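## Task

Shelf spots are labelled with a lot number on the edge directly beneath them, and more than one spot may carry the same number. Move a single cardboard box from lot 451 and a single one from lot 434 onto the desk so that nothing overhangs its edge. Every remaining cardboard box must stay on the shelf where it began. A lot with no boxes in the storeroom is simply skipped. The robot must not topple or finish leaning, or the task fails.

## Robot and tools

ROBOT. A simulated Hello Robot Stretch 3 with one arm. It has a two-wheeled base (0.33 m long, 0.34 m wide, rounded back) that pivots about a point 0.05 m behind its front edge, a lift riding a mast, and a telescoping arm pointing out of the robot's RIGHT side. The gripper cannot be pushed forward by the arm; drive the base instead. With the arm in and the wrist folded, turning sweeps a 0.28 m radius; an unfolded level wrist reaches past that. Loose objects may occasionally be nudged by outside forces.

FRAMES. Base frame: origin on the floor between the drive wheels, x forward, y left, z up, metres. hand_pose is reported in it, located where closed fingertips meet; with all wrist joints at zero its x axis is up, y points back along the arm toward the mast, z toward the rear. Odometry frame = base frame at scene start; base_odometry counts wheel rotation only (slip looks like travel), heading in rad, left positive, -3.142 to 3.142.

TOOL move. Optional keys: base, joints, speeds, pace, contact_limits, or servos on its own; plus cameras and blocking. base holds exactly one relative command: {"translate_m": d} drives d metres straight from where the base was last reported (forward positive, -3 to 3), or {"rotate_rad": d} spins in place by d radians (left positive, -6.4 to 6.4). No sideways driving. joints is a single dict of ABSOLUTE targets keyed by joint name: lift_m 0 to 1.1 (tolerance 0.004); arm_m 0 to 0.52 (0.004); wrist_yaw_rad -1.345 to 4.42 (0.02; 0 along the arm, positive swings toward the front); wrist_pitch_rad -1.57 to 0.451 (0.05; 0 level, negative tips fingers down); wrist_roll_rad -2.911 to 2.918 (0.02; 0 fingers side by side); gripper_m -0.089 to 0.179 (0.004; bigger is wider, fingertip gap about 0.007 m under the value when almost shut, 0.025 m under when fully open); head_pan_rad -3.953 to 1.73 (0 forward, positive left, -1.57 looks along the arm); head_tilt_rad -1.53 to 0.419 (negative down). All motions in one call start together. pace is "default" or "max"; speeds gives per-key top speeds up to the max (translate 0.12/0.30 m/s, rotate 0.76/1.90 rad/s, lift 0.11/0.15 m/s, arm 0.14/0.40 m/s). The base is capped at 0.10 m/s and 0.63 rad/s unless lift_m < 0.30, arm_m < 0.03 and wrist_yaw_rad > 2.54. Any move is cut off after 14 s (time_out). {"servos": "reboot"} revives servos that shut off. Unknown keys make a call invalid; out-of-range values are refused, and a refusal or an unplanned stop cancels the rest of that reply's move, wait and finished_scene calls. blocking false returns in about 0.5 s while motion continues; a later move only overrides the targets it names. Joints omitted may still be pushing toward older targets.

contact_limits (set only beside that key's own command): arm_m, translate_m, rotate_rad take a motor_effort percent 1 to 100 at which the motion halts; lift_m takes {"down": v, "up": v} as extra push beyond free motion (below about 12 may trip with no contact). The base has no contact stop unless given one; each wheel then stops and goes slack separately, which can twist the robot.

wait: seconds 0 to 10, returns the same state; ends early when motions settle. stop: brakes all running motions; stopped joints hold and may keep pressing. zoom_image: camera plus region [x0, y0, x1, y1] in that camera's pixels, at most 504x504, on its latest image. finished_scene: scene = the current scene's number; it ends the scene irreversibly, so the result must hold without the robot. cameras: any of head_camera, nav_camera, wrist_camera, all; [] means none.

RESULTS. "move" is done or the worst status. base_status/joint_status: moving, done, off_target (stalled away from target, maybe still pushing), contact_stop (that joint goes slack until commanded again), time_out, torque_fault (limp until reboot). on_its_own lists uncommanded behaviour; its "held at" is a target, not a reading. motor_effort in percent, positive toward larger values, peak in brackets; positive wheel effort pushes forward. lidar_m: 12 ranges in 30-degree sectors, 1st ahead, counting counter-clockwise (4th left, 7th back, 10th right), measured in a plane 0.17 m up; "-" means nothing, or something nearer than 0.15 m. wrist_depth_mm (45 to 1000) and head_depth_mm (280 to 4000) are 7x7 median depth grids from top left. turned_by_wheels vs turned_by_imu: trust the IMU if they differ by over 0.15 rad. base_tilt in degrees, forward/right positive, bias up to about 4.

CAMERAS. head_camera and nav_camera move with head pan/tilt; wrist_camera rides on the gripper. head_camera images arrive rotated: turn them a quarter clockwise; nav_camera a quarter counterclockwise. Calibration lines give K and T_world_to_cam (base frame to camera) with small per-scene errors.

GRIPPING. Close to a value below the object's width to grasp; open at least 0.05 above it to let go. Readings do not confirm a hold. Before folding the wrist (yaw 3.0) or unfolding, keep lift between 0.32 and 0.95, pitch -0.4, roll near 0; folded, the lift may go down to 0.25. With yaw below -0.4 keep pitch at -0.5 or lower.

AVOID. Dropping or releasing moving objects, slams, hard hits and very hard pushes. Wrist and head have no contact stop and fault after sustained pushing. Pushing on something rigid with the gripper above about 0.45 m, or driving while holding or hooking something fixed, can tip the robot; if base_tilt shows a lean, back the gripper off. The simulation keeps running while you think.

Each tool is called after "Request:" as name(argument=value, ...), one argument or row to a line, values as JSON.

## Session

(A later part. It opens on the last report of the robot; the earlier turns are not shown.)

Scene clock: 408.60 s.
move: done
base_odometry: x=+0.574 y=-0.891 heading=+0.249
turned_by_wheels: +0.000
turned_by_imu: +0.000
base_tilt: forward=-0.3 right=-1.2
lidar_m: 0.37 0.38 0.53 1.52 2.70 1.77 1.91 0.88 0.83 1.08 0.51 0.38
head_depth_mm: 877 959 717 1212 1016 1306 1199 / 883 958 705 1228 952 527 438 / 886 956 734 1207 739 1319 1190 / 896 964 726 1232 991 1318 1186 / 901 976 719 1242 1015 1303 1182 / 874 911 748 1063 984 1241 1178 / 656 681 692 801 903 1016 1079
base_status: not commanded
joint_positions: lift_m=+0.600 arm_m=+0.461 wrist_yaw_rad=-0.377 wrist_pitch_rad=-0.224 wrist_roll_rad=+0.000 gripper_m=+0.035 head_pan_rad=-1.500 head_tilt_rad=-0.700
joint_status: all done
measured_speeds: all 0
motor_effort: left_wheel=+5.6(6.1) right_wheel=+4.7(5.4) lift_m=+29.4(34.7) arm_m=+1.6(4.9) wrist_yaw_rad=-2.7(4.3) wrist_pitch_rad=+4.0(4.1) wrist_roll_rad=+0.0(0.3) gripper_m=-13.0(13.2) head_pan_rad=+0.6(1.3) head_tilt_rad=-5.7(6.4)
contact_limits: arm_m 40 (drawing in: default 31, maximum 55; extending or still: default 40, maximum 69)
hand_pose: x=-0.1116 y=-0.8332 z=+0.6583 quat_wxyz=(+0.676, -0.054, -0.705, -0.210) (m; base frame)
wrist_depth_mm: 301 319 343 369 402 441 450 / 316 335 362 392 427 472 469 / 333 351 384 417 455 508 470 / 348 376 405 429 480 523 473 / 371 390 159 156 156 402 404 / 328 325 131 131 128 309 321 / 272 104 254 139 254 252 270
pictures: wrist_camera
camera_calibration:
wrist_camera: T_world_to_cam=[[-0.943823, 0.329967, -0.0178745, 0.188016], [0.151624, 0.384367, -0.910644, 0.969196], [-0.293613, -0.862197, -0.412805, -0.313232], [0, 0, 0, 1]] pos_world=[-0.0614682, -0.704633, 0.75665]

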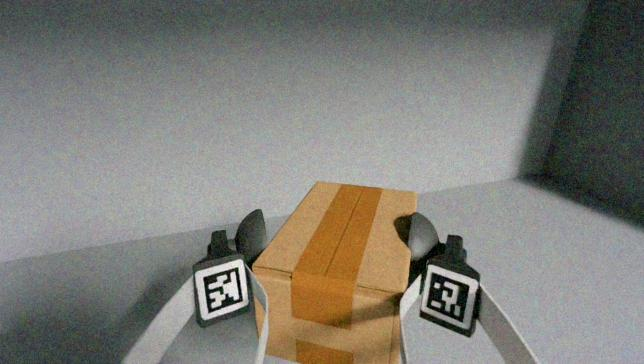

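Request:
move(
  joints={"arm_m": 0.0},
  speeds={"arm_m": 0.2},
  cameras=[],
)

Request:
move(
  base={"rotate_rad": -1.054},
  joints={"lift_m": 0.8, "wrist_yaw_rad": 0.0, "head_pan_rad": -1.5, "head_tilt_rad": -0.6},
  cameras=["wrist_camera"],
)

Request:
move(
  base={"translate_m": -0.7},
  cameras=[],
)

Request:
move(
  base={"translate_m": -0.605},
  cameras=[],
)

Request:
move(
  base={"rotate_rad": -0.5485},
  cameras=["head_camera"],
)

Scene clock: 450.80 s.
move: done
base_odometry: x=+0.574 y=-0.891 heading=+0.249
turned_by_wheels: +0.000
turned_by_imu: +0.000
base_tilt: forward=-0.2 right=-1.1
lidar_m: 0.36 0.38 0.53 1.51 2.69 1.77 1.91 0.88 0.83 1.08 0.51 0.38
head_depth_mm: 875 956 715 1214 1007 1297 1187 / 886 949 706 1223 1009 1330 1143 / 893 966 738 1226 999 1318 517 / 895 967 729 1227 1021 1313 1188 / 906 977 717 1247 1021 1302 1179 / 876 912 753 1065 978 1232 1178 / 655 681 690 802 903 1017 1083
base_status: not commanded
joint_positions: lift_m=+0.600 arm_m=+0.001 wrist_yaw_rad=-0.377 wrist_pitch_rad=-0.225 wrist_roll_rad=+0.000 gripper_m=+0.035 head_pan_rad=-1.500 head_tilt_rad=-0.700
joint_status: all done
measured_speeds: all 0
motor_effort: left_wheel=+5.6(6.3) right_wheel=+4.9(5.3) lift_m=+30.9(31.7) arm_m=-12.6(15.1) wrist_yaw_rad=-1.7(4.4) wrist_pitch_rad=+4.2(4.2) wrist_roll_rad=+0.0(0.3) gripper_m=-12.3(13.4) head_pan_rad=+1.3(2.0) head_tilt_rad=-5.5(6.3)
hand_pose: x=-0.1116 y=-0.3727 z=+0.6582 quat_wxyz=(+0.676, -0.054, -0.705, -0.210) (m; base frame)
wrist_depth_mm: - - - - 793 590 502 / - - - - 878 609 535 / 703 755 755 743 786 617 680 / 554 554 550 586 547 584 647 / 417 418 159 157 156 657 - / 607 - 131 131 128 697 - / 672 96 131 138 129 734 900
pictures: none
No camera images: "cameras" was empty.

Scene clock: 453.57 s.
move: done
base_odometry: x=+0.574 y=-0.891 heading=-0.805
turned_by_wheels: -1.054
turned_by_imu: -1.037
base_tilt: forward=-0.2 right=-1.2
lidar_m: 0.51 0.38 0.37 0.38 0.53 1.53 2.66 1.77 1.91 0.88 0.83 1.08
head_depth_mm: 1651 1775 1925 2093 1934 1524 1265 / 1341 1510 2005 2239 1924 1521 1264 / 1415 1487 1680 1817 1852 505 323 / 1491 1583 1801 1559 1771 512 343 / 1384 1446 1137 1456 1587 1408 1244 / 707 756 839 930 1056 1264 1219 / 667 743 800 987 1065 1315 1171
base_status: done
joint_positions: lift_m=+0.800 arm_m=+0.001 wrist_yaw_rad=-0.003 wrist_pitch_rad=-0.225 wrist_roll_rad=+0.000 gripper_m=+0.035 head_pan_rad=-1.500 head_tilt_rad=-0.600
joint_status: all done
measured_speeds: all 0
motor_effort: left_wheel=+7.2(12.9) right_wheel=-10.9(12.6) lift_m=+30.7(34.5) arm_m=-11.5(12.4) wrist_yaw_rad=+0.2(6.2) wrist_pitch_rad=+4.2(4.3) wrist_roll_rad=+0.1(0.4) gripper_m=-12.7(12.9) head_pan_rad=+1.7(2.4) head_tilt_rad=+3.4(8.3)
hand_pose: x=-0.0221 y=-0.3899 z=+0.8580 quat_wxyz=(+0.703, +0.079, -0.702, -0.081) (m; base frame)
wrist_depth_mm: 619 543 - - - - - / 732 589 - - - - - / 797 619 - - - - - / 874 693 934 - - - - / 795 752 157 157 156 - - / 638 632 131 131 128 - - / 528 104 151 139 135 - -
pictures: wrist_camera
camera_calibration:
wrist_camera: T_world_to_cam=[[-0.999097, -0.0385268, -0.0179187, -0.0151019], [0.000353321, 0.414168, -0.9102, 0.975035], [0.0424884, -0.909384, -0.413781, 0.167538], [0, 0, 0, 1]] pos_world=[-0.0225512, -0.252054, 0.956531]

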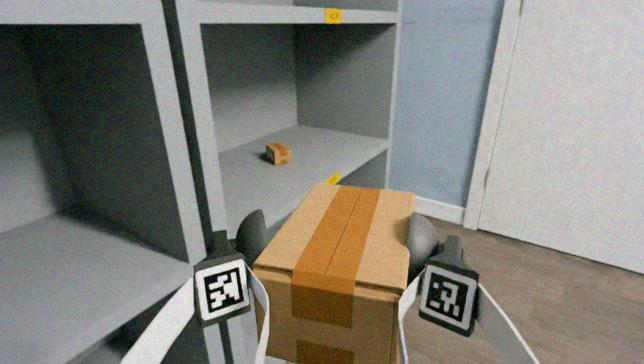

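Scene clock: 461.67 s.
move: done
base_odometry: x=+0.089 y=-0.387 heading=-0.804
turned_by_wheels: +0.000
turned_by_imu: -0.001
base_tilt: forward=-0.4 right=-1.2
lidar_m: 1.01 0.75 0.72 0.76 1.04 3.07 1.96 1.18 1.54 1.62 1.66 1.24
head_depth_mm: 1319 1421 1530 1682 1806 1529 1264 / 1396 1506 1634 1827 1889 1521 1256 / 1489 1604 1774 1959 1888 504 323 / 1609 1763 1951 2156 1893 512 343 / 1724 1908 2141 2319 1847 1489 1244 / 1787 1941 1737 1961 1841 1486 1235 / 1421 1533 1805 2019 1779 1471 1227
base_status: done
joint_positions: lift_m=+0.800 arm_m=+0.001 wrist_yaw_rad=-0.003 wrist_pitch_rad=-0.225 wrist_roll_rad=+0.000 gripper_m=+0.035 head_pan_rad=-1.500 head_tilt_rad=-0.600
joint_status: not commanded
measured_speeds: all 0
motor_effort: left_wheel=+0.0(9.7) right_wheel=-11.7(15.7) lift_m=+23.8(30.9) arm_m=-10.9(13.3) wrist_yaw_rad=+2.0(3.2) wrist_pitch_rad=+4.2(4.3) wrist_roll_rad=-0.1(0.6) gripper_m=-12.5(13.1) head_pan_rad=+2.2(2.9) head_tilt_rad=+3.6(4.4)
hand_pose: x=-0.0221 y=-0.3899 z=+0.8580 quat_wxyz=(+0.703, +0.079, -0.702, -0.081) (m; base frame)
wrist_depth_mm: - - - - - - - / - - - - - - - / - - - - - - - / - - - - - - - / - - 159 158 157 - - / - - 131 132 127 - - / - 113 150 139 136 - -
pictures: none
No camera images: "cameras" was empty.

Scene clock: 468.83 s.
move: done
base_odometry: x=-0.331 y=+0.049 heading=-0.804
turned_by_wheels: +0.000
turned_by_imu: +0.000
base_tilt: forward=-0.4 right=-1.3
lidar_m: 1.44 1.07 1.04 1.08 1.50 2.55 1.35 0.69 0.81 1.31 1.80 1.74
head_depth_mm: 1062 1145 1245 1149 852 675 1237 / 1112 1213 1335 1446 845 709 1227 / 1174 1290 1420 1560 1686 504 323 / 1267 1373 1526 1704 1822 512 342 / 1359 1484 1665 1876 1880 1490 1235 / 1469 1641 1836 2089 1858 1478 1235 / 1632 1816 2072 2310 1835 1474 1230
base_status: done
joint_positions: lift_m=+0.800 arm_m=+0.001 wrist_yaw_rad=-0.003 wrist_pitch_rad=-0.225 wrist_roll_rad=+0.000 gripper_m=+0.035 head_pan_rad=-1.500 head_tilt_rad=-0.600
joint_status: not commanded
measured_speeds: all 0
motor_effort: left_wheel=-1.7(9.4) right_wheel=-12.0(14.5) lift_m=+28.1(28.1) arm_m=-9.5(12.2) wrist_yaw_rad=+2.5(3.3) wrist_pitch_rad=+4.1(4.3) wrist_roll_rad=+0.0(0.3) gripper_m=-12.5(13.0) head_pan_rad=+3.0(3.6) head_tilt_rad=+3.4(4.5)
hand_pose: x=-0.0221 y=-0.3899 z=+0.8580 quat_wxyz=(+0.703, +0.079, -0.702, -0.081) (m; base frame)
wrist_depth_mm: - - - - - - - / - - - - - - - / - - - - - - - / - - - - - - - / - - 160 158 149 - - / - - 131 131 127 - - / - 113 150 139 134 110 278
pictures: none
No camera images: "cameras" was empty.

Scene clock: 470.80 s.
move: done
base_odometry: x=-0.331 y=+0.049 heading=-1.352
turned_by_wheels: -0.548
turned_by_imu: -0.540
base_tilt: forward=-0.3 right=-1.1
lidar_m: 1.74 1.48 1.08 1.03 1.07 1.47 2.55 1.36 0.68 0.81 1.31 1.76
head_depth_mm: 1026 1128 1246 1147 852 719 1209 / 1031 1128 1253 1132 842 711 1253 / 1037 1134 1264 1130 837 505 323 / 1045 1149 1274 1113 829 512 342 / 1051 1157 1287 1109 823 720 1221 / 1060 1161 1291 1399 820 718 1236 / 1069 1166 1304 1459 1630 1388 1228
base_status: done
joint_positions: lift_m=+0.800 arm_m=+0.001 wrist_yaw_rad=-0.002 wrist_pitch_rad=-0.225 wrist_roll_rad=+0.000 gripper_m=+0.035 head_pan_rad=-1.500 head_tilt_rad=-0.600
joint_status: not commanded
measured_speeds: all 0
motor_effort: left_wheel=+7.6(11.6) right_wheel=-9.2(14.4) lift_m=+29.1(29.1) arm_m=-9.4(10.2) wrist_yaw_rad=+1.9(2.9) wrist_pitch_rad=+4.2(4.3) wrist_roll_rad=+0.0(0.3) gripper_m=-12.3(12.7) head_pan_rad=+3.4(3.8) head_tilt_rad=+3.8(4.3)
hand_pose: x=-0.0221 y=-0.3899 z=+0.8580 quat_wxyz=(+0.703, +0.079, -0.702, -0.081) (m; base frame)
wrist_depth_mm: - - - - - - - / - - - - - - - / - - - - - - - / - - - 188 - - - / - - 153 158 149 - - / - - 130 131 127 - - / - 104 148 139 132 110 -
pictures: head_camera (sideways)
camera_calibration:
head_camera: T_world_to_cam=[[-0.0828677, 0.515485, -0.852882, 1.12564], [0.996538, 0.0485952, -0.0674544, 0.0813455], [0.00667421, -0.855519, -0.517728, 0.629316], [0, 0, 0, 1]] pos_world=[0.0080152, -0.0458123, 1.29134]

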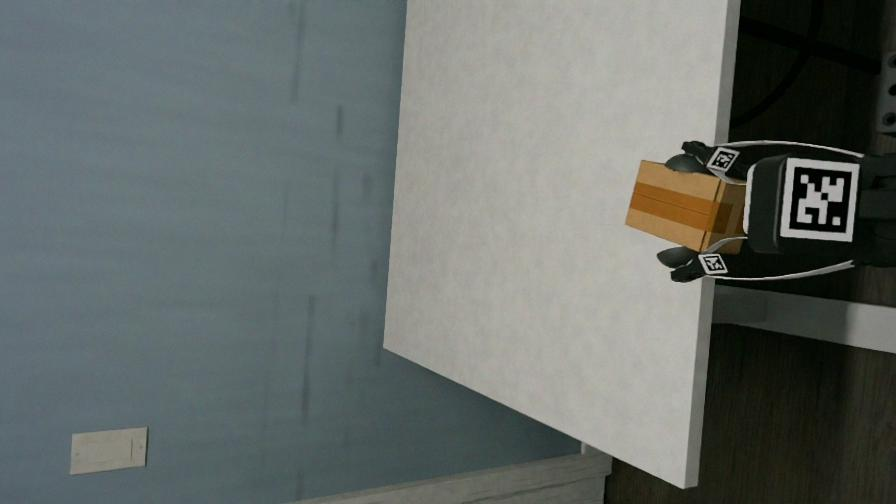

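Request:
move(
  joints={"arm_m": 0.25},
  speeds={"arm_m": 0.2},
  cameras=[],
)

Request:
move(
  joints={"lift_m": 0.705},
  speeds={"lift_m": 0.08},
  cameras=["wrist_camera"],
)

Request:
move(
  joints={"lift_m": 0.694},
  speeds={"lift_m": 0.02},
  cameras=["wrist_camera"],
)

Scene clock: 492.37 s.
move: done
base_odometry: x=-0.331 y=+0.049 heading=-1.352
turned_by_wheels: +0.000
turned_by_imu: +0.000
base_tilt: forward=-0.3 right=-1.2
lidar_m: 1.74 1.47 1.07 1.03 1.07 1.47 2.55 1.36 0.68 0.82 1.31 1.76
head_depth_mm: 1019 1123 1243 1152 795 315 289 / 1023 1135 1258 1142 431 664 1257 / 1031 1142 1271 1125 441 670 1254 / 1046 1145 1273 1111 770 725 1248 / 1049 1156 1290 1101 825 720 1221 / 1060 1165 1290 1403 821 718 1239 / 1067 1173 1310 1474 1631 1404 1223
base_status: not commanded
joint_positions: lift_m=+0.800 arm_m=+0.250 wrist_yaw_rad=-0.002 wrist_pitch_rad=-0.225 wrist_roll_rad=+0.000 gripper_m=+0.035 head_pan_rad=-1.500 head_tilt_rad=-0.600
joint_status: all done
measured_speeds: all 0
motor_effort: left_wheel=+7.2(8.0) right_wheel=-10.0(10.4) lift_m=+31.5(32.1) arm_m=+13.3(15.5) wrist_yaw_rad=+2.1(2.9) wrist_pitch_rad=+4.1(4.3) wrist_roll_rad=+0.1(0.3) gripper_m=-12.9(13.0) head_pan_rad=+3.6(3.9) head_tilt_rad=+3.4(4.2)
hand_pose: x=-0.0221 y=-0.6394 z=+0.8580 quat_wxyz=(+0.703, +0.079, -0.702, -0.081) (m; base frame)
wrist_depth_mm: - - - - - - - / - - - - - - - / - - - - - - - / - - - 188 - - - / - - 153 158 149 - - / - - 131 131 127 - - / - 104 151 139 135 120 276
pictures: none
No camera images: "cameras" was empty.

Scene clock: 494.23 s.
move: done
base_odometry: x=-0.331 y=+0.049 heading=-1.352
turned_by_wheels: +0.000
turned_by_imu: +0.000
base_tilt: forward=-0.3 right=-1.2
lidar_m: 1.74 1.47 1.08 1.04 1.07 1.47 2.55 1.36 0.69 0.81 1.30 1.76
head_depth_mm: 1021 1120 1248 1156 852 717 381 / 1026 1133 1244 1132 844 462 404 / 1036 1136 1269 1135 788 488 1242 / 1044 1144 1283 1122 799 684 1252 / 1048 1154 1280 1100 822 723 1215 / 1058 1157 1295 1413 819 717 1238 / 1060 1169 1315 1466 1649 1390 1223
base_status: not commanded
joint_positions: lift_m=+0.705 arm_m=+0.250 wrist_yaw_rad=-0.002 wrist_pitch_rad=-0.225 wrist_roll_rad=+0.000 gripper_m=+0.035 head_pan_rad=-1.500 head_tilt_rad=-0.600
joint_status: all done
measured_speeds: all 0
motor_effort: left_wheel=+7.2(7.7) right_wheel=-9.1(10.2) lift_m=+24.4(31.4) arm_m=+12.3(13.7) wrist_yaw_rad=+2.3(2.8) wrist_pitch_rad=+4.2(4.3) wrist_roll_rad=-0.1(0.3) gripper_m=-12.6(13.1) head_pan_rad=+3.3(3.6) head_tilt_rad=+2.9(3.9)
hand_pose: x=-0.0221 y=-0.6394 z=+0.7630 quat_wxyz=(+0.703, +0.079, -0.702, -0.081) (m; base frame)
wrist_depth_mm: - - - - - - - / - - - - - - - / - - - - - - - / - - - 188 - - - / 258 257 157 158 153 254 253 / 207 207 131 131 127 203 203 / 172 113 161 139 160 121 169
pictures: wrist_camera
camera_calibration:
wrist_camera: T_world_to_cam=[[-0.999093, -0.0386372, -0.017924, -0.0264527], [0.00030698, 0.414284, -0.910148, 0.991868], [0.0425911, -0.909327, -0.413896, -0.0984694], [0, 0, 0, 1]] pos_world=[-0.0225392, -0.501477, 0.861516]

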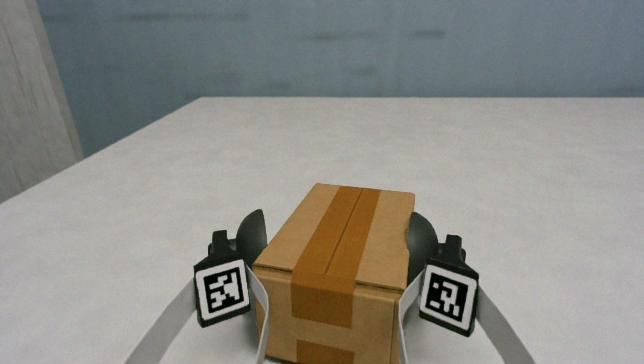

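Scene clock: 495.17 s.
move: done
base_odometry: x=-0.331 y=+0.049 heading=-1.352
turned_by_wheels: +0.000
turned_by_imu: +0.000
base_tilt: forward=-0.2 right=-1.2
lidar_m: 1.74 1.47 1.08 1.03 1.07 1.47 2.55 1.36 0.68 0.82 1.31 1.76
head_depth_mm: 1019 1125 1245 1150 851 717 978 / 1028 1124 1267 1129 842 463 401 / 1037 1139 1258 1128 795 491 1251 / 1043 1149 1276 1119 802 682 1245 / 1048 1149 1283 1107 824 721 1217 / 1060 1154 1300 1400 819 718 1238 / 1069 1170 1304 1470 1635 1398 1223
base_status: not commanded
joint_positions: lift_m=+0.694 arm_m=+0.250 wrist_yaw_rad=-0.002 wrist_pitch_rad=-0.199 wrist_roll_rad=+0.000 gripper_m=+0.035 head_pan_rad=-1.500 head_tilt_rad=-0.600
joint_status: all done
measured_speeds: all 0
motor_effort: left_wheel=+7.5(7.5) right_wheel=-9.7(10.4) lift_m=+21.0(26.4) arm_m=+11.4(12.3) wrist_yaw_rad=+1.2(3.2) wrist_pitch_rad=-0.7(4.2) wrist_roll_rad=+0.0(0.3) gripper_m=-12.3(12.9) head_pan_rad=+3.1(3.5) head_tilt_rad=+2.8(3.9)
hand_pose: x=-0.0221 y=-0.6414 z=+0.7585 quat_wxyz=(+0.704, +0.069, -0.703, -0.071) (m; base frame)
wrist_depth_mm: - - - - - - - / - - - - - - - / - - - - - - - / - - - 186 - - - / 244 255 156 157 152 253 251 / 202 202 131 131 127 199 199 / 173 113 156 139 154 155 165
pictures: wrist_camera
camera_calibration:
wrist_camera: T_world_to_cam=[[-0.999093, -0.0391216, -0.0168223, -0.0277586], [0.000239102, 0.389868, -0.920871, 0.98114], [0.0425844, -0.920039, -0.389505, -0.127564], [0, 0, 0, 1]] pos_world=[-0.0225358, -0.500965, 0.853349]

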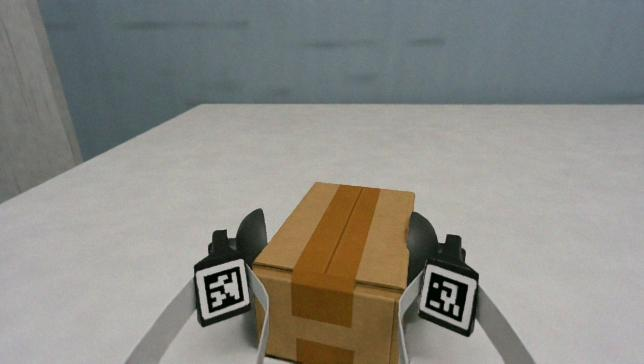

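Request:
move(
  joints={"lift_m": 0.697},
  speeds={"lift_m": 0.02},
  cameras=[],
)

Request:
move(
  joints={"gripper_m": 0.179},
  cameras=["wrist_camera"],
)

Request:
move(
  joints={"arm_m": 0.0},
  speeds={"arm_m": 0.2},
  cameras=["head_camera"],
)

Scene clock: 505.57 s.
move: done
base_odometry: x=-0.331 y=+0.049 heading=-1.352
turned_by_wheels: +0.000
turned_by_imu: +0.000
base_tilt: forward=-0.5 right=-1.1
lidar_m: 1.74 1.48 1.07 1.04 1.07 1.47 2.55 1.36 0.68 0.81 1.31 1.76
head_depth_mm: 1024 1122 1246 1143 849 717 399 / 1029 1125 1244 1137 844 461 405 / 1038 1135 1260 1120 789 491 1256 / 1041 1142 1273 1112 796 681 1248 / 1049 1155 1282 1105 828 720 1209 / 1057 1162 1295 1410 820 719 1236 / 1066 1174 1305 1470 1626 1399 1224
base_status: not commanded
joint_positions: lift_m=+0.697 arm_m=+0.250 wrist_yaw_rad=-0.002 wrist_pitch_rad=-0.209 wrist_roll_rad=+0.000 gripper_m=+0.035 head_pan_rad=-1.500 head_tilt_rad=-0.600
joint_status: all done
measured_speeds: all 0
motor_effort: left_wheel=+6.8(7.3) right_wheel=-9.3(9.9) lift_m=+30.6(30.7) arm_m=+8.7(9.0) wrist_yaw_rad=+3.1(3.1) wrist_pitch_rad=+1.2(1.7) wrist_roll_rad=-0.2(0.2) gripper_m=-12.2(12.9) head_pan_rad=+2.8(3.2) head_tilt_rad=+2.9(3.9)
hand_pose: x=-0.0221 y=-0.6406 z=+0.7590 quat_wxyz=(+0.703, +0.073, -0.703, -0.075) (m; base frame)
wrist_depth_mm: - - - - - - - / - - - - - - - / - - - - - - - / - - - - - - - / 254 252 159 157 152 250 250 / 203 202 131 132 127 198 198 / 174 113 156 140 155 154 164
pictures: none
No camera images: "cameras" was empty.

Scene clock: 507.53 s.
move: done
base_odometry: x=-0.331 y=+0.049 heading=-1.352
turned_by_wheels: +0.000
turned_by_imu: +0.000
base_tilt: forward=-0.3 right=-1.2
lidar_m: 1.74 1.47 1.08 1.04 1.08 1.47 2.55 1.36 0.69 0.82 1.30 1.75
head_depth_mm: 1024 1126 1249 1153 850 715 399 / 1030 1129 1254 1136 842 461 405 / 1035 1136 1269 1123 806 490 1245 / 1040 1149 1278 1116 799 682 1241 / 1051 1162 1288 1104 820 719 1213 / 1059 1166 1298 1413 818 716 1241 / 1062 1168 1298 1456 1635 1389 1226
base_status: not commanded
joint_positions: lift_m=+0.697 arm_m=+0.250 wrist_yaw_rad=-0.002 wrist_pitch_rad=-0.214 wrist_roll_rad=+0.000 gripper_m=+0.179 head_pan_rad=-1.500 head_tilt_rad=-0.600
joint_status: all done
measured_speeds: all 0
motor_effort: left_wheel=+6.7(7.4) right_wheel=-10.3(10.3) lift_m=+30.3(31.0) arm_m=+6.7(8.6) wrist_yaw_rad=+1.7(3.0) wrist_pitch_rad=+2.1(2.2) wrist_roll_rad=+0.0(0.3) gripper_m=+0.9(84.2) head_pan_rad=+2.1(3.4) head_tilt_rad=+3.2(3.8)
hand_pose: x=-0.0221 y=-0.6403 z=+0.7578 quat_wxyz=(+0.703, +0.075, -0.703, -0.077) (m; base frame)
wrist_depth_mm: - - - - - - - / - - - - - - - / - - - - - - - / - - - 193 - - - / 251 237 249 154 223 247 246 / 119 142 190 131 183 189 121 / 115 160 160 140 158 159 108
pictures: wrist_camera
camera_calibration:
wrist_camera: T_world_to_cam=[[-0.999093, -0.0388477, -0.0174549, -0.0270712], [0.000277654, 0.403896, -0.914805, 0.984376], [0.042588, -0.91398, -0.403519, -0.11229], [0, 0, 0, 1]] pos_world=[-0.0225377, -0.501268, 0.854728]

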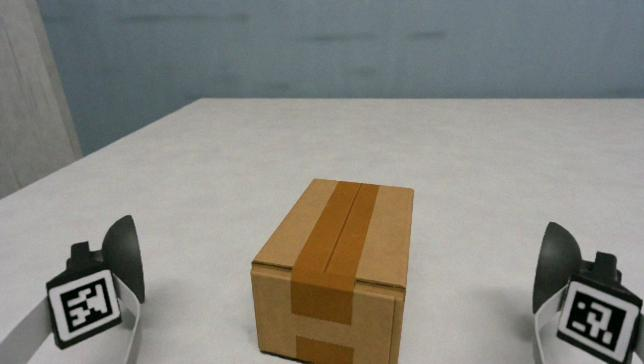

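Scene clock: 510.50 s.
move: done
base_odometry: x=-0.331 y=+0.049 heading=-1.352
turned_by_wheels: +0.000
turned_by_imu: +0.000
base_tilt: forward=-0.4 right=-1.3
lidar_m: 1.74 1.47 1.08 1.04 1.08 1.47 2.55 1.36 0.68 0.82 1.31 1.76
head_depth_mm: 1025 1119 1246 1147 851 717 1210 / 1026 1130 1259 1140 844 711 1228 / 1034 1137 1256 1121 810 710 1246 / 1044 1144 1276 1113 800 724 1254 / 1051 1154 1282 1107 825 699 1186 / 1057 1155 1295 1417 817 717 1234 / 1063 1166 1310 1460 1658 1399 1230
base_status: not commanded
joint_positions: lift_m=+0.697 arm_m=+0.001 wrist_yaw_rad=-0.002 wrist_pitch_rad=-0.214 wrist_roll_rad=+0.000 gripper_m=+0.179 head_pan_rad=-1.500 head_tilt_rad=-0.600
joint_status: all done
measured_speeds: all 0
motor_effort: left_wheel=+6.7(7.3) right_wheel=-9.3(10.0) lift_m=+29.1(30.4) arm_m=-13.0(14.5) wrist_yaw_rad=+2.6(3.2) wrist_pitch_rad=+2.2(2.3) wrist_roll_rad=+0.2(0.3) gripper_m=+0.5(1.2) head_pan_rad=+2.5(3.2) head_tilt_rad=+2.3(3.7)
hand_pose: x=-0.0221 y=-0.3908 z=+0.7576 quat_wxyz=(+0.703, +0.075, -0.703, -0.077) (m; base frame)
wrist_depth_mm: - - - - - - - / - - - - - - - / - - - 369 - - - / - - - - - - - / 269 264 264 264 261 257 250 / 119 145 - - - - 118 / 118 - - - - - 108
pictures: head_camera (sideways)
camera_calibration:
head_camera: T_world_to_cam=[[-0.0830096, 0.515462, -0.852882, 1.12564], [0.996525, 0.0488695, -0.0674544, 0.0813456], [0.00690971, -0.855518, -0.517728, 0.629315], [0, 0, 0, 1]] pos_world=[0.00802781, -0.0458117, 1.29134]

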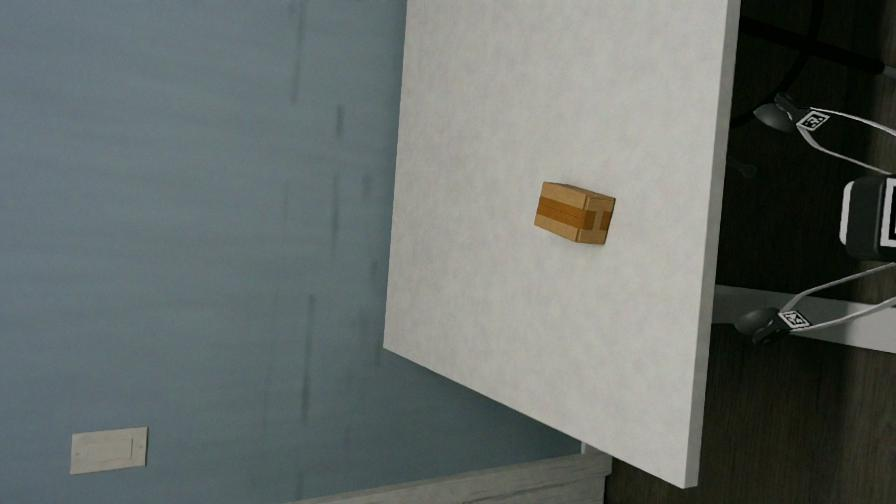

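Request:
move(
  joints={"lift_m": 0.75, "wrist_pitch_rad": -0.4, "wrist_yaw_rad": 3.0, "gripper_m": 0.037},
  pace="max",
  cameras=[],
)

Request:
move(
  base={"rotate_rad": -0.4265},
  joints={"lift_m": 0.27, "head_pan_rad": -3.14, "head_tilt_rad": -0.3},
  pace="max",
  cameras=[],
)

Request:
move(
  base={"translate_m": -2.19},
  pace="max",
  cameras=[],
)

Request:
move(
  base={"rotate_rad": -1.169},
  pace="max",
  cameras=["nav_camera"],
)

Scene clock: 547.43 s.
move: done
base_odometry: x=-0.331 y=+0.049 heading=-1.352
turned_by_wheels: +0.000
turned_by_imu: +0.000
base_tilt: forward=-0.2 right=-1.1
lidar_m: 1.74 1.47 1.08 1.04 1.07 1.46 2.55 1.36 0.68 0.81 1.31 1.76
head_depth_mm: 1021 1117 1246 1147 851 717 1213 / 1033 1131 1256 1144 842 714 1251 / 1037 1135 1264 1122 813 707 1249 / 1040 1151 1267 1115 805 726 1252 / 1047 1153 1288 1106 828 723 1210 / 1055 1167 1297 1407 819 721 1231 / 1065 1166 1298 1460 1639 1390 1226
base_status: not commanded
joint_positions: lift_m=+0.750 arm_m=+0.001 wrist_yaw_rad=+2.997 wrist_pitch_rad=-0.412 wrist_roll_rad=+0.000 gripper_m=+0.037 head_pan_rad=-1.500 head_tilt_rad=-0.600
joint_status: all done
measured_speeds: all 0
motor_effort: left_wheel=+6.6(7.2) right_wheel=-8.1(10.3) lift_m=+31.0(34.3) arm_m=-12.5(13.1) wrist_yaw_rad=+2.2(7.0) wrist_pitch_rad=+1.9(4.0) wrist_roll_rad=+0.1(0.3) gripper_m=+0.5(83.6) head_pan_rad=+2.1(2.6) head_tilt_rad=+2.6(3.6)
hand_pose: x=+0.0112 y=+0.0772 z=+0.7640 quat_wxyz=(+0.195, +0.700, +0.095, +0.680) (m; base frame)
wrist_depth_mm: 975 139 - - - - - / - 149 - - - - - / - 163 - - - - - / - 181 - - - - - / - - 203 - - - - / - - 133 - 127 - - / - 982 267 997 947 958 971
pictures: none
No camera images: "cameras" was empty.

Scene clock: 551.43 s.
move: done
base_odometry: x=-0.331 y=+0.049 heading=-1.778
turned_by_wheels: -0.426
turned_by_imu: -0.419
base_tilt: forward=-0.3 right=-1.2
lidar_m: 1.92 1.74 1.35 1.05 1.04 1.11 1.65 2.55 0.94 0.68 0.82 1.35
head_depth_mm: 1324 1351 1372 1391 1427 1465 1476 / 1593 1563 1599 1637 1664 1723 1585 / 2617 2769 2914 3094 2661 1973 1590 / 2503 2603 2775 2911 3011 2063 1560 / 2410 2506 2581 2769 2847 2039 1557 / 2286 2366 2503 2645 2715 2031 1550 / 2179 2285 2363 2493 2597 2011 1551
base_status: done
joint_positions: lift_m=+0.270 arm_m=+0.001 wrist_yaw_rad=+2.997 wrist_pitch_rad=-0.415 wrist_roll_rad=+0.000 gripper_m=+0.037 head_pan_rad=-3.140 head_tilt_rad=-0.300
joint_status: all done
measured_speeds: all 0
motor_effort: left_wheel=+7.8(12.2) right_wheel=-8.9(13.5) lift_m=+25.8(29.1) arm_m=-12.4(13.7) wrist_yaw_rad=+1.9(3.5) wrist_pitch_rad=+2.3(2.3) wrist_roll_rad=+0.1(0.5) gripper_m=+0.4(1.0) head_pan_rad=+3.5(6.1) head_tilt_rad=-3.0(7.1)
hand_pose: x=+0.0111 y=+0.0770 z=+0.2834 quat_wxyz=(+0.195, +0.700, +0.095, +0.680) (m; base frame)
wrist_depth_mm: 823 139 - - - - - / 868 150 - - - - - / 908 163 881 912 902 908 893 / 745 184 668 719 709 713 698 / 613 574 205 573 585 578 571 / 510 511 132 292 127 492 498 / 268 266 257 263 423 429 429
pictures: none
No camera images: "cameras" was empty.

Scene clock: 560.17 s.
move: done
base_odometry: x=+0.120 y=+2.192 heading=-1.778
turned_by_wheels: +0.000
turned_by_imu: -0.002
base_tilt: forward=-0.2 right=-1.1
lidar_m: 2.71 0.48 0.49 0.73 1.61 0.73 0.57 0.56 0.60 0.89 2.16 1.91
head_depth_mm: 611 648 686 734 791 848 921 / 579 609 643 688 733 787 845 / 548 578 610 644 686 731 783 / 523 548 576 611 646 688 732 / 497 522 547 578 608 644 684 / 477 498 520 547 575 608 643 / 456 476 495 521 547 575 608
base_status: done
joint_positions: lift_m=+0.270 arm_m=+0.001 wrist_yaw_rad=+2.997 wrist_pitch_rad=-0.415 wrist_roll_rad=+0.000 gripper_m=+0.037 head_pan_rad=-3.140 head_tilt_rad=-0.301
joint_status: not commanded
measured_speeds: all 0
motor_effort: left_wheel=-2.7(12.4) right_wheel=-7.0(16.9) lift_m=+25.8(30.8) arm_m=-11.3(13.3) wrist_yaw_rad=+2.4(3.6) wrist_pitch_rad=+2.2(2.4) wrist_roll_rad=-0.1(0.3) gripper_m=+0.3(0.9) head_pan_rad=+3.2(4.0) head_tilt_rad=+3.8(4.3)
hand_pose: x=+0.0111 y=+0.0770 z=+0.2835 quat_wxyz=(+0.195, +0.700, +0.096, +0.680) (m; base frame)
wrist_depth_mm: - 139 - - - 473 398 / - 150 - - - 490 425 / 968 163 865 926 - 494 474 / 737 183 670 720 703 - 557 / 600 581 205 565 587 567 581 / 510 510 132 293 127 495 492 / 266 267 258 264 423 432 428
pictures: none
No camera images: "cameras" was empty.

Scene clock: 562.03 s.
move: done
base_odometry: x=+0.120 y=+2.192 heading=-2.947
turned_by_wheels: -1.169
turned_by_imu: -1.146
base_tilt: forward=-0.4 right=-1.2
lidar_m: 2.12 1.90 2.70 0.57 0.48 0.64 1.61 0.80 0.58 0.56 0.58 0.79
head_depth_mm: 1418 1499 1569 1641 1747 1837 1593 / 1424 1490 1560 1636 1740 1828 1577 / 1414 1482 1557 1645 1737 1820 1565 / 1419 1479 1565 1641 1717 1809 1569 / 1419 1476 1544 1654 1731 1794 1566 / 1411 1476 1552 1605 1722 1796 1557 / 1403 1462 1541 1613 1696 1792 1552
base_status: done
joint_positions: lift_m=+0.270 arm_m=+0.001 wrist_yaw_rad=+2.997 wrist_pitch_rad=-0.415 wrist_roll_rad=+0.000 gripper_m=+0.037 head_pan_rad=-3.140 head_tilt_rad=-0.301
joint_status: not commanded
measured_speeds: all 0
motor_effort: left_wheel=+4.8(14.7) right_wheel=-8.6(14.4) lift_m=+29.8(29.8) arm_m=-11.9(13.0) wrist_yaw_rad=+1.5(2.7) wrist_pitch_rad=+2.1(2.3) wrist_roll_rad=-0.1(0.3) gripper_m=+0.3(0.9) head_pan_rad=+2.5(4.2) head_tilt_rad=+5.1(5.8)
hand_pose: x=+0.0111 y=+0.0770 z=+0.2835 quat_wxyz=(+0.195, +0.700, +0.096, +0.680) (m; base frame)
wrist_depth_mm: 433 139 949 - - - - / 477 149 911 - - - - / 505 162 807 926 912 905 877 / - 178 673 722 710 717 701 / 580 563 204 572 589 586 583 / 507 509 132 291 127 493 492 / 267 264 257 263 419 430 430
pictures: nav_camera (sideways)
camera_calibration:
nav_camera: T_world_to_cam=[[-0.270966, -0.0175282, 0.962429, -1.20798], [-0.0161582, 0.999776, 0.0136591, 0.0324902], [-0.962453, -0.0118499, -0.271189, 0.312058], [0, 0, 0, 1]] pos_world=[-0.026455, -0.0499587, 1.24678]

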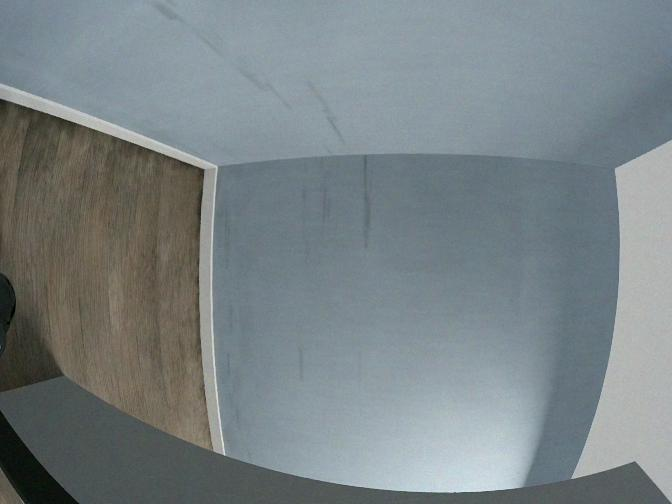

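Request:
move(
  base={"translate_m": -1.12},
  pace="max",
  cameras=[],
)

Request:
move(
  base={"rotate_rad": 1.605},
  joints={"head_pan_rad": -0.75, "head_tilt_rad": -0.35},
  pace="max",
  cameras=["head_camera"],
)

Request:
move(
  base={"translate_m": 0.95},
  joints={"head_pan_rad": -0.6, "head_tilt_rad": -0.4},
  pace="max",
  cameras=["head_camera"],
)

Request:
move(
  joints={"head_pan_rad": -1.5, "head_tilt_rad": -0.7},
  pace="max",
  cameras=["head_camera"],
)

Scene clock: 594.83 s.
move: done
base_odometry: x=+1.219 y=+2.409 heading=-2.947
turned_by_wheels: +0.000
turned_by_imu: -0.001
base_tilt: forward=-0.3 right=-1.1
lidar_m: 2.14 0.69 1.36 2.00 0.71 0.51 0.49 0.51 0.60 0.57 0.59 0.81
head_depth_mm: 412 432 453 476 504 533 565 / 412 431 452 475 501 531 564 / 411 430 450 473 501 527 562 / 409 428 448 472 499 528 559 / 409 427 448 471 497 525 558 / 407 426 446 470 495 523 555 / 406 424 446 469 493 523 553
base_status: done
joint_positions: lift_m=+0.270 arm_m=+0.001 wrist_yaw_rad=+2.997 wrist_pitch_rad=-0.415 wrist_roll_rad=+0.000 gripper_m=+0.037 head_pan_rad=-3.140 head_tilt_rad=-0.299
joint_status: not commanded
measured_speeds: all 0
motor_effort: left_wheel=-3.4(11.2) right_wheel=-2.5(18.3) lift_m=+26.2(31.0) arm_m=-4.8(10.3) wrist_yaw_rad=+1.9(3.3) wrist_pitch_rad=+2.1(2.4) wrist_roll_rad=+0.1(0.3) gripper_m=+0.5(0.9) head_pan_rad=+2.1(3.3) head_tilt_rad=+3.0(5.6)
hand_pose: x=+0.0111 y=+0.0770 z=+0.2835 quat_wxyz=(+0.195, +0.700, +0.096, +0.680) (m; base frame)
wrist_depth_mm: 669 139 - - - - - / 720 149 - - - - - / 728 164 886 921 896 848 - / 692 183 666 717 713 708 671 / 605 576 205 576 583 590 576 / 515 510 133 293 127 498 495 / 267 265 257 263 422 432 430
pictures: none
No camera images: "cameras" was empty.

Scene clock: 597.20 s.
move: done
base_odometry: x=+1.219 y=+2.409 heading=-1.342
turned_by_wheels: +1.605
turned_by_imu: +1.573
base_tilt: forward=-0.3 right=-1.2
lidar_m: 1.88 0.70 0.51 0.49 0.51 0.60 0.57 0.60 0.82 2.27 0.69 1.38
head_depth_mm: 684 747 819 910 1018 1746 1468 / 604 652 707 775 852 950 1066 / 579 605 645 685 739 800 887 / 1227 1063 1353 1094 1422 1091 943 / 1364 1111 1523 1072 1579 1127 1363 / 1300 1336 1439 1300 1541 1283 1388 / 1210 1236 1328 1364 1456 1574 1466
base_status: done
joint_positions: lift_m=+0.270 arm_m=+0.001 wrist_yaw_rad=+2.997 wrist_pitch_rad=-0.415 wrist_roll_rad=+0.000 gripper_m=+0.037 head_pan_rad=-0.741 head_tilt_rad=-0.350
joint_status: all done
measured_speeds: translate_m=+0.000 rotate_rad=+0.000 lift_m=+0.000 arm_m=+0.000 wrist_yaw_rad=+0.000 wrist_pitch_rad=+0.000 wrist_roll_rad=+0.000 head_pan_rad=-0.024 head_tilt_rad=+0.000
motor_effort: left_wheel=-6.6(15.0) right_wheel=+7.5(14.4) lift_m=+29.9(31.0) arm_m=-12.7(13.2) wrist_yaw_rad=+1.0(3.0) wrist_pitch_rad=+2.2(2.3) wrist_roll_rad=-0.4(0.4) gripper_m=+0.6(1.0) head_pan_rad=-3.0(5.9) head_tilt_rad=-3.2(6.1)
hand_pose: x=+0.0111 y=+0.0770 z=+0.2835 quat_wxyz=(+0.195, +0.700, +0.096, +0.680) (m; base frame)
wrist_depth_mm: 470 139 494 506 515 530 543 / 505 150 534 551 566 581 596 / 559 162 578 602 625 640 661 / 593 185 621 656 661 686 693 / 605 583 204 569 583 585 582 / 510 510 133 293 127 496 496 / 266 265 257 262 424 431 428
pictures: head_camera (sideways)
camera_calibration:
head_camera: T_world_to_cam=[[-0.247075, 0.163496, -0.955104, 1.26002], [0.701581, 0.710064, -0.0599412, 0.0733842], [0.668385, -0.684893, -0.290145, 0.329124], [0, 0, 0, 1]] pos_world=[0.0398525, -0.0327014, 1.30334]

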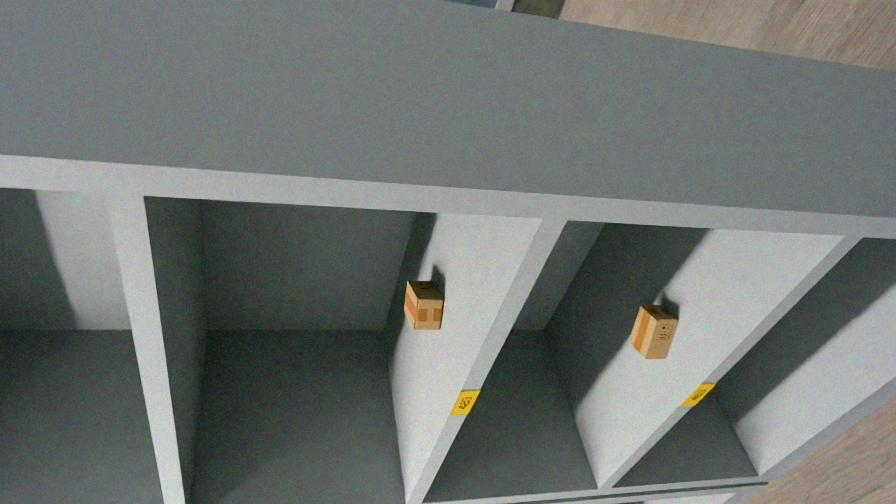

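Scene clock: 601.70 s.
move: done
base_odometry: x=+1.434 y=+1.483 heading=-1.342
turned_by_wheels: +0.000
turned_by_imu: +0.001
base_tilt: forward=-0.4 right=-1.1
lidar_m: 1.86 0.69 0.51 0.49 0.51 0.70 1.52 1.58 0.69 0.98 0.65 1.39
head_depth_mm: 542 564 579 615 652 762 828 / 1078 1165 1242 682 718 757 803 / 1240 1312 1397 943 1453 1067 1270 / 1318 1434 1518 1092 1451 1152 1348 / 1256 1335 1422 1531 1514 1618 1376 / 1191 1266 1364 1481 1605 1684 1412 / 1941 2043 2122 2269 2273 1776 1412
base_status: done
joint_positions: lift_m=+0.270 arm_m=+0.001 wrist_yaw_rad=+2.997 wrist_pitch_rad=-0.415 wrist_roll_rad=+0.000 gripper_m=+0.037 head_pan_rad=-0.599 head_tilt_rad=-0.402
joint_status: all done
measured_speeds: all 0
motor_effort: left_wheel=-0.1(13.7) right_wheel=+8.1(13.5) lift_m=+24.5(30.3) arm_m=-11.3(13.3) wrist_yaw_rad=+2.3(2.9) wrist_pitch_rad=+2.2(2.3) wrist_roll_rad=-0.3(0.4) gripper_m=+0.3(0.8) head_pan_rad=+2.0(4.6) head_tilt_rad=+3.4(7.1)
hand_pose: x=+0.0110 y=+0.0770 z=+0.2835 quat_wxyz=(+0.195, +0.700, +0.096, +0.680) (m; base frame)
wrist_depth_mm: 469 139 486 506 513 529 539 / 505 149 526 548 565 586 595 / 554 163 562 596 614 640 653 / 590 185 611 641 662 684 680 / 606 580 204 568 584 580 578 / 509 512 133 295 127 495 491 / 267 265 258 262 423 427 430
pictures: head_camera (sideways)
camera_calibration:
head_camera: T_world_to_cam=[[-0.308726, 0.154905, -0.938452, 1.23865], [0.591403, 0.804001, -0.0618442, 0.0765296], [0.744937, -0.574096, -0.339827, 0.393317], [0, 0, 0, 1]] pos_world=[0.0441485, -0.0276015, 1.30081]

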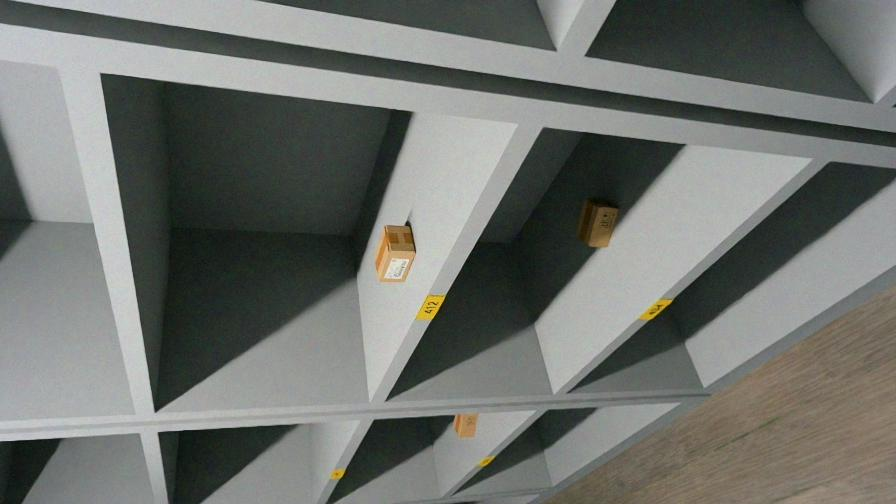

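Scene clock: 602.57 s.
move: done
base_odometry: x=+1.434 y=+1.483 heading=-1.342
turned_by_wheels: +0.000
turned_by_imu: +0.000
base_tilt: forward=-0.3 right=-1.2
lidar_m: 1.86 0.69 0.51 0.49 0.51 0.69 1.52 1.58 0.70 0.98 0.65 1.40
head_depth_mm: 793 883 712 1155 1014 900 1140 / 795 885 703 1153 1009 895 1146 / 797 890 665 1145 997 1225 1149 / 802 878 690 1157 990 1217 1146 / 808 891 678 1154 989 1218 1152 / 811 894 670 1151 970 1240 1153 / 819 882 661 1022 945 1054 1132
base_status: not commanded
joint_positions: lift_m=+0.270 arm_m=+0.001 wrist_yaw_rad=+2.997 wrist_pitch_rad=-0.415 wrist_roll_rad=+0.000 gripper_m=+0.037 head_pan_rad=-1.523 head_tilt_rad=-0.702
joint_status: all done
measured_speeds: all 0
motor_effort: left_wheel=+0.1(0.5) right_wheel=+8.1(8.6) lift_m=+25.1(25.1) arm_m=-11.1(11.9) wrist_yaw_rad=+1.5(2.9) wrist_pitch_rad=+2.1(2.3) wrist_roll_rad=+0.0(0.3) gripper_m=+0.4(0.9) head_pan_rad=+0.9(4.9) head_tilt_rad=-5.0(7.0)
hand_pose: x=+0.0110 y=+0.0770 z=+0.2835 quat_wxyz=(+0.195, +0.700, +0.096, +0.680) (m; base frame)
wrist_depth_mm: 465 139 490 503 513 530 535 / 509 150 530 540 556 569 597 / 557 162 566 594 623 637 654 / 605 184 625 650 653 674 680 / 599 579 205 577 584 581 584 / 506 504 132 291 127 491 498 / 267 267 257 263 422 428 428
pictures: head_camera (sideways)
camera_calibration:
head_camera: T_world_to_cam=[[-0.0753577, 0.601314, -0.795452, 1.05072], [0.99704, 0.0332369, -0.0693302, 0.0837753], [-0.0152508, -0.798322, -0.602038, 0.739139], [0, 0, 0, 1]] pos_world=[0.00692476, -0.044525, 1.28659]

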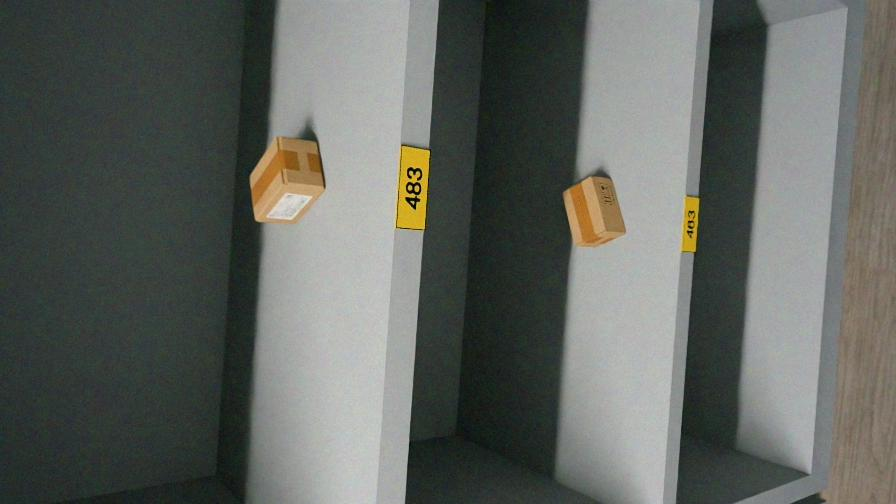

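Request:
move(
  base={"translate_m": 0.9},
  joints={"head_pan_rad": -0.6, "head_tilt_rad": -0.4},
  pace="max",
  cameras=["head_camera"],
)

Request:
move(
  joints={"head_pan_rad": -1.5, "head_tilt_rad": -0.7},
  pace="max",
  cameras=["head_camera"],
)

Scene clock: 617.30 s.
move: done
base_odometry: x=+1.637 y=+0.607 heading=-1.343
turned_by_wheels: +0.000
turned_by_imu: +0.001
base_tilt: forward=-0.2 right=-1.1
lidar_m: 1.84 0.68 0.50 0.48 0.50 0.69 1.94 1.39 0.67 0.98 0.68 1.40
head_depth_mm: 540 568 610 667 681 854 858 / 633 631 662 693 723 774 832 / 1257 1329 1418 947 1397 1034 941 / 1374 1463 1557 1121 1459 1160 1347 / 1292 1379 1465 1570 1518 1634 1382 / 1233 1309 1383 1517 1654 1704 1419 / 1958 2074 2178 2326 2283 1783 1412
base_status: done
joint_positions: lift_m=+0.270 arm_m=+0.001 wrist_yaw_rad=+2.998 wrist_pitch_rad=-0.415 wrist_roll_rad=+0.000 gripper_m=+0.037 head_pan_rad=-0.600 head_tilt_rad=-0.400
joint_status: all done
measured_speeds: all 0
motor_effort: left_wheel=-1.2(13.6) right_wheel=+9.7(13.4) lift_m=+29.7(29.9) arm_m=-9.1(10.7) wrist_yaw_rad=+1.3(3.3) wrist_pitch_rad=+2.2(2.4) wrist_roll_rad=+0.0(0.4) gripper_m=+0.3(1.0) head_pan_rad=-3.4(5.6) head_tilt_rad=-3.3(4.7)
hand_pose: x=+0.0110 y=+0.0770 z=+0.2835 quat_wxyz=(+0.195, +0.700, +0.096, +0.680) (m; base frame)
wrist_depth_mm: 460 139 480 497 510 522 532 / 506 150 519 535 555 570 589 / 548 163 564 588 603 626 650 / 594 185 613 639 660 667 683 / 605 575 205 570 583 584 580 / 513 501 132 296 127 500 494 / 268 267 257 261 422 430 428
pictures: head_camera (sideways)
camera_calibration:
head_camera: T_world_to_cam=[[-0.306652, 0.153644, -0.939339, 1.2398], [0.591841, 0.803685, -0.0617538, 0.0764094], [0.745445, -0.574877, -0.337385, 0.390135], [0, 0, 0, 1]] pos_world=[0.0441402, -0.0276174, 1.30094]

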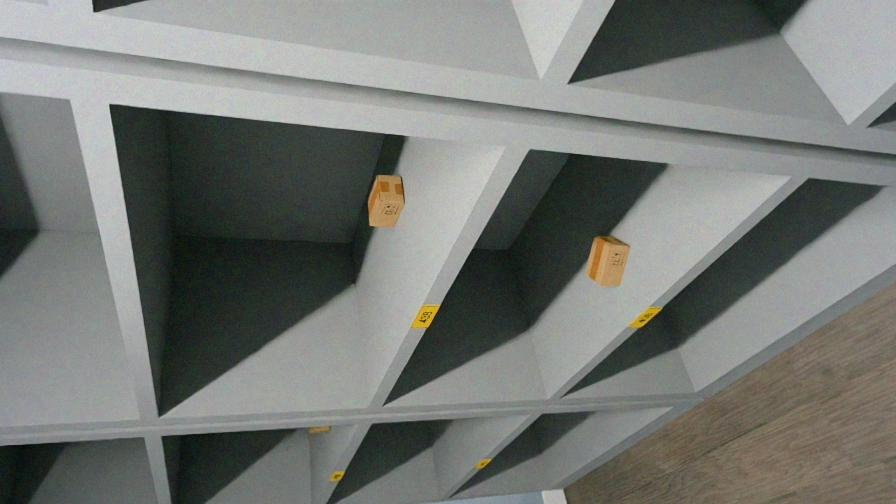

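Scene clock: 618.17 s.
move: done
base_odometry: x=+1.637 y=+0.607 heading=-1.343
turned_by_wheels: +0.000
turned_by_imu: +0.000
base_tilt: forward=-0.4 right=-1.2
lidar_m: 1.84 0.68 0.50 0.48 0.50 0.69 1.94 1.39 0.67 0.98 0.68 1.40
head_depth_mm: 795 889 701 1143 1010 1043 1148 / 798 881 693 1148 997 1232 1155 / 804 890 684 1162 991 1227 1148 / 802 886 629 1160 977 1221 1163 / 812 897 638 1154 976 1242 1153 / 814 883 657 1158 967 1234 1155 / 820 887 651 1096 964 1191 1142
base_status: not commanded
joint_positions: lift_m=+0.270 arm_m=+0.001 wrist_yaw_rad=+2.998 wrist_pitch_rad=-0.415 wrist_roll_rad=+0.000 gripper_m=+0.037 head_pan_rad=-1.528 head_tilt_rad=-0.710
joint_status: all done
measured_speeds: all 0
motor_effort: left_wheel=-0.6(1.2) right_wheel=+8.7(9.9) lift_m=+29.8(30.8) arm_m=-9.2(9.5) wrist_yaw_rad=+2.1(2.8) wrist_pitch_rad=+2.2(2.3) wrist_roll_rad=-0.2(0.3) gripper_m=+0.5(0.7) head_pan_rad=+1.3(4.9) head_tilt_rad=-2.8(8.5)
hand_pose: x=+0.0110 y=+0.0770 z=+0.2835 quat_wxyz=(+0.195, +0.700, +0.096, +0.680) (m; base frame)
wrist_depth_mm: 465 139 480 495 512 527 529 / 500 149 522 537 563 570 592 / 549 163 562 595 610 621 649 / 588 185 616 647 660 667 677 / 607 580 204 579 585 582 576 / 510 509 132 294 127 498 494 / 268 266 256 263 421 428 427
pictures: head_camera (sideways)
camera_calibration:
head_camera: T_world_to_cam=[[-0.0723451, 0.607641, -0.79091, 1.04478], [0.997184, 0.0283408, -0.0694394, 0.083916], [-0.0197792, -0.793706, -0.60798, 0.746896], [0, 0, 0, 1]] pos_world=[0.00667802, -0.0444133, 1.28625]

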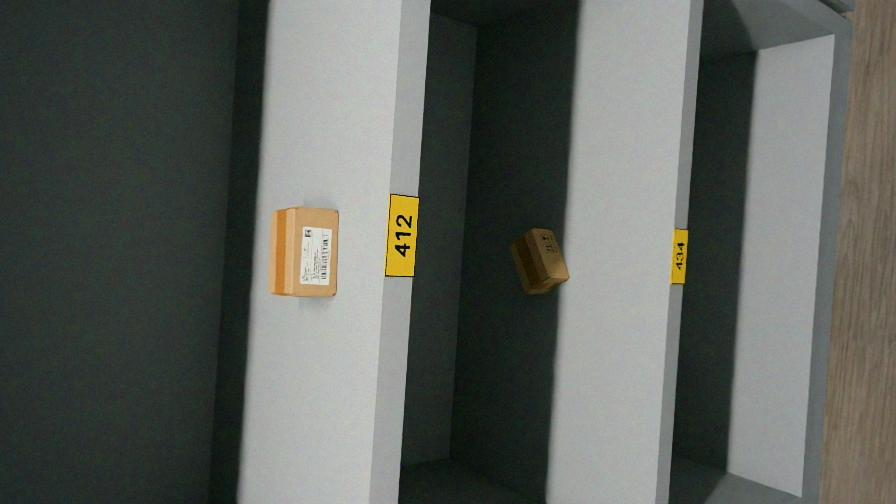

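Request:
zoom_image(
  camera="head_camera",
  region=[490, 200, 700, 320],
)

Scaled by 2.400 from the camera's 896x504 image, which has a finer 1280x720 frame.

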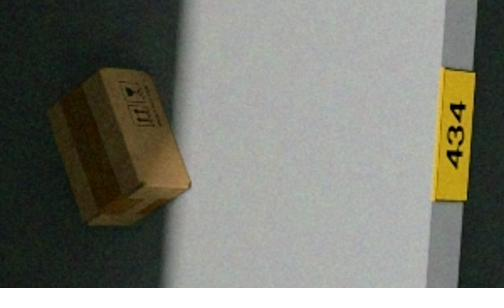

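Request:
move(
  base={"translate_m": -0.112},
  joints={"lift_m": 0.56, "wrist_pitch_rad": -0.4},
  pace="max",
  cameras=[],
)

Request:
move(
  joints={"wrist_yaw_rad": 0.54, "wrist_pitch_rad": -0.2, "gripper_m": 0.179, "lift_m": 0.518},
  pace="max",
  cameras=["head_camera", "wrist_camera"],
)

Scene clock: 668.13 s.
move: done
base_odometry: x=+1.612 y=+0.716 heading=-1.343
turned_by_wheels: +0.000
turned_by_imu: -0.001
base_tilt: forward=-0.3 right=-1.2
lidar_m: 1.84 0.68 0.50 0.48 0.50 0.69 1.94 1.35 0.61 0.98 0.75 0.76
head_depth_mm: 791 881 716 868 944 877 1075 / 802 889 708 1150 1008 894 1141 / 801 894 700 1143 1002 1223 1149 / 804 891 689 1154 989 1223 1143 / 815 900 637 1159 980 1208 1157 / 818 901 640 1172 977 1239 1155 / 826 901 665 1169 975 1239 1144
base_status: done
joint_positions: lift_m=+0.560 arm_m=+0.001 wrist_yaw_rad=+2.998 wrist_pitch_rad=-0.415 wrist_roll_rad=+0.000 gripper_m=+0.037 head_pan_rad=-1.500 head_tilt_rad=-0.700
joint_status: all done
measured_speeds: all 0
motor_effort: left_wheel=+0.9(14.1) right_wheel=-4.6(12.0) lift_m=+28.4(33.7) arm_m=-6.5(7.8) wrist_yaw_rad=+2.0(2.7) wrist_pitch_rad=+2.2(3.6) wrist_roll_rad=-0.1(0.3) gripper_m=+0.3(0.9) head_pan_rad=+2.9(3.9) head_tilt_rad=+2.1(3.9)
hand_pose: x=+0.0110 y=+0.0770 z=+0.5734 quat_wxyz=(+0.195, +0.700, +0.096, +0.680) (m; base frame)
wrist_depth_mm: 463 139 481 495 507 518 539 / 503 149 525 542 554 572 585 / 550 163 569 593 612 633 652 / 600 185 618 658 677 695 729 / 667 668 203 711 750 801 825 / 747 756 132 804 127 835 861 / 760 767 267 761 731 739 741
pictures: none
No camera images: "cameras" was empty.

Scene clock: 670.10 s.
move: done
base_odometry: x=+1.612 y=+0.716 heading=-1.343
turned_by_wheels: +0.000
turned_by_imu: +0.000
base_tilt: forward=-0.3 right=-1.2
lidar_m: 1.85 0.68 0.50 0.48 0.50 0.69 1.93 1.35 0.61 0.98 0.75 0.75
head_depth_mm: 792 877 721 872 943 875 1075 / 798 887 709 1146 1005 898 1147 / 803 886 699 1147 1007 1228 1146 / 808 888 688 1154 991 1222 1141 / 813 896 637 1164 980 1216 1151 / 821 904 639 1167 982 1240 1155 / 828 897 667 1162 972 1234 1144
base_status: not commanded
joint_positions: lift_m=+0.518 arm_m=+0.001 wrist_yaw_rad=+0.543 wrist_pitch_rad=-0.222 wrist_roll_rad=+0.000 gripper_m=+0.179 head_pan_rad=-1.500 head_tilt_rad=-0.700
joint_status: all done
measured_speeds: all 0
motor_effort: left_wheel=+1.1(1.7) right_wheel=-4.8(5.8) lift_m=+23.4(26.9) arm_m=-6.1(7.1) wrist_yaw_rad=-2.4(8.4) wrist_pitch_rad=+3.5(7.2) wrist_roll_rad=-0.1(0.3) gripper_m=+0.6(83.7) head_pan_rad=+2.4(3.5) head_tilt_rad=+2.1(3.0)
hand_pose: x=+0.1050 y=-0.3550 z=+0.5768 quat_wxyz=(+0.698, +0.264, -0.656, +0.113) (m; base frame)
wrist_depth_mm: - 512 602 796 735 640 567 / - 538 634 813 736 651 582 / - 578 525 517 480 461 512 / - 655 650 393 371 342 341 / - 668 705 - 932 295 260 / 119 140 735 - 920 827 118 / 119 815 752 749 750 729 108
pictures: head_camera (sideways), wrist_camera
camera_calibration:
head_camera: T_world_to_cam=[[-0.0889239, 0.597622, -0.796832, 1.0526], [0.996034, 0.0558112, -0.069296, 0.0837372], [0.00305934, -0.799833, -0.600214, 0.736654], [0, 0, 0, 1]] pos_world=[0.00794257, -0.0445294, 1.2867]
wrist_camera: T_world_to_cam=[[-0.83392, -0.551598, -0.0177884, -0.0913751], [-0.213199, 0.351714, -0.911506, 0.705559], [0.509042, -0.756331, -0.410902, 0.0812138], [0, 0, 0, 1]] pos_world=[0.0328835, -0.237133, 0.674867]

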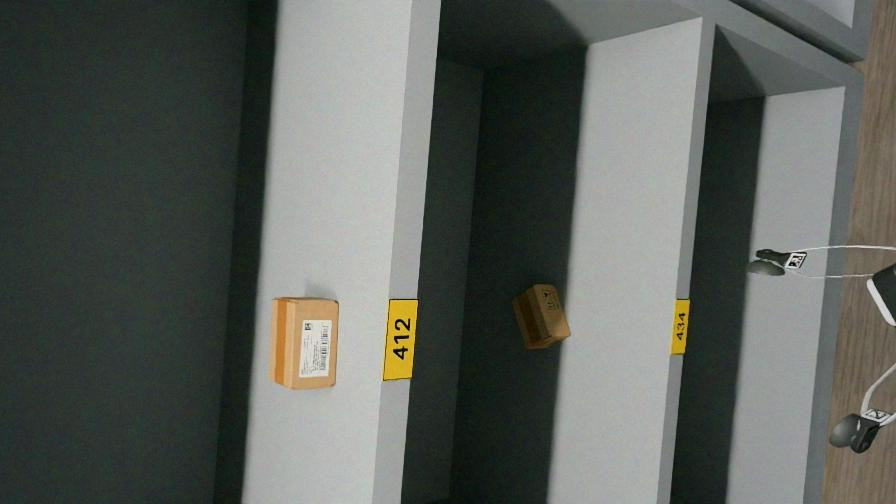

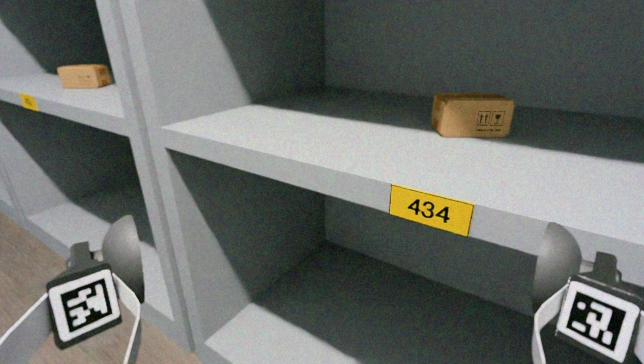

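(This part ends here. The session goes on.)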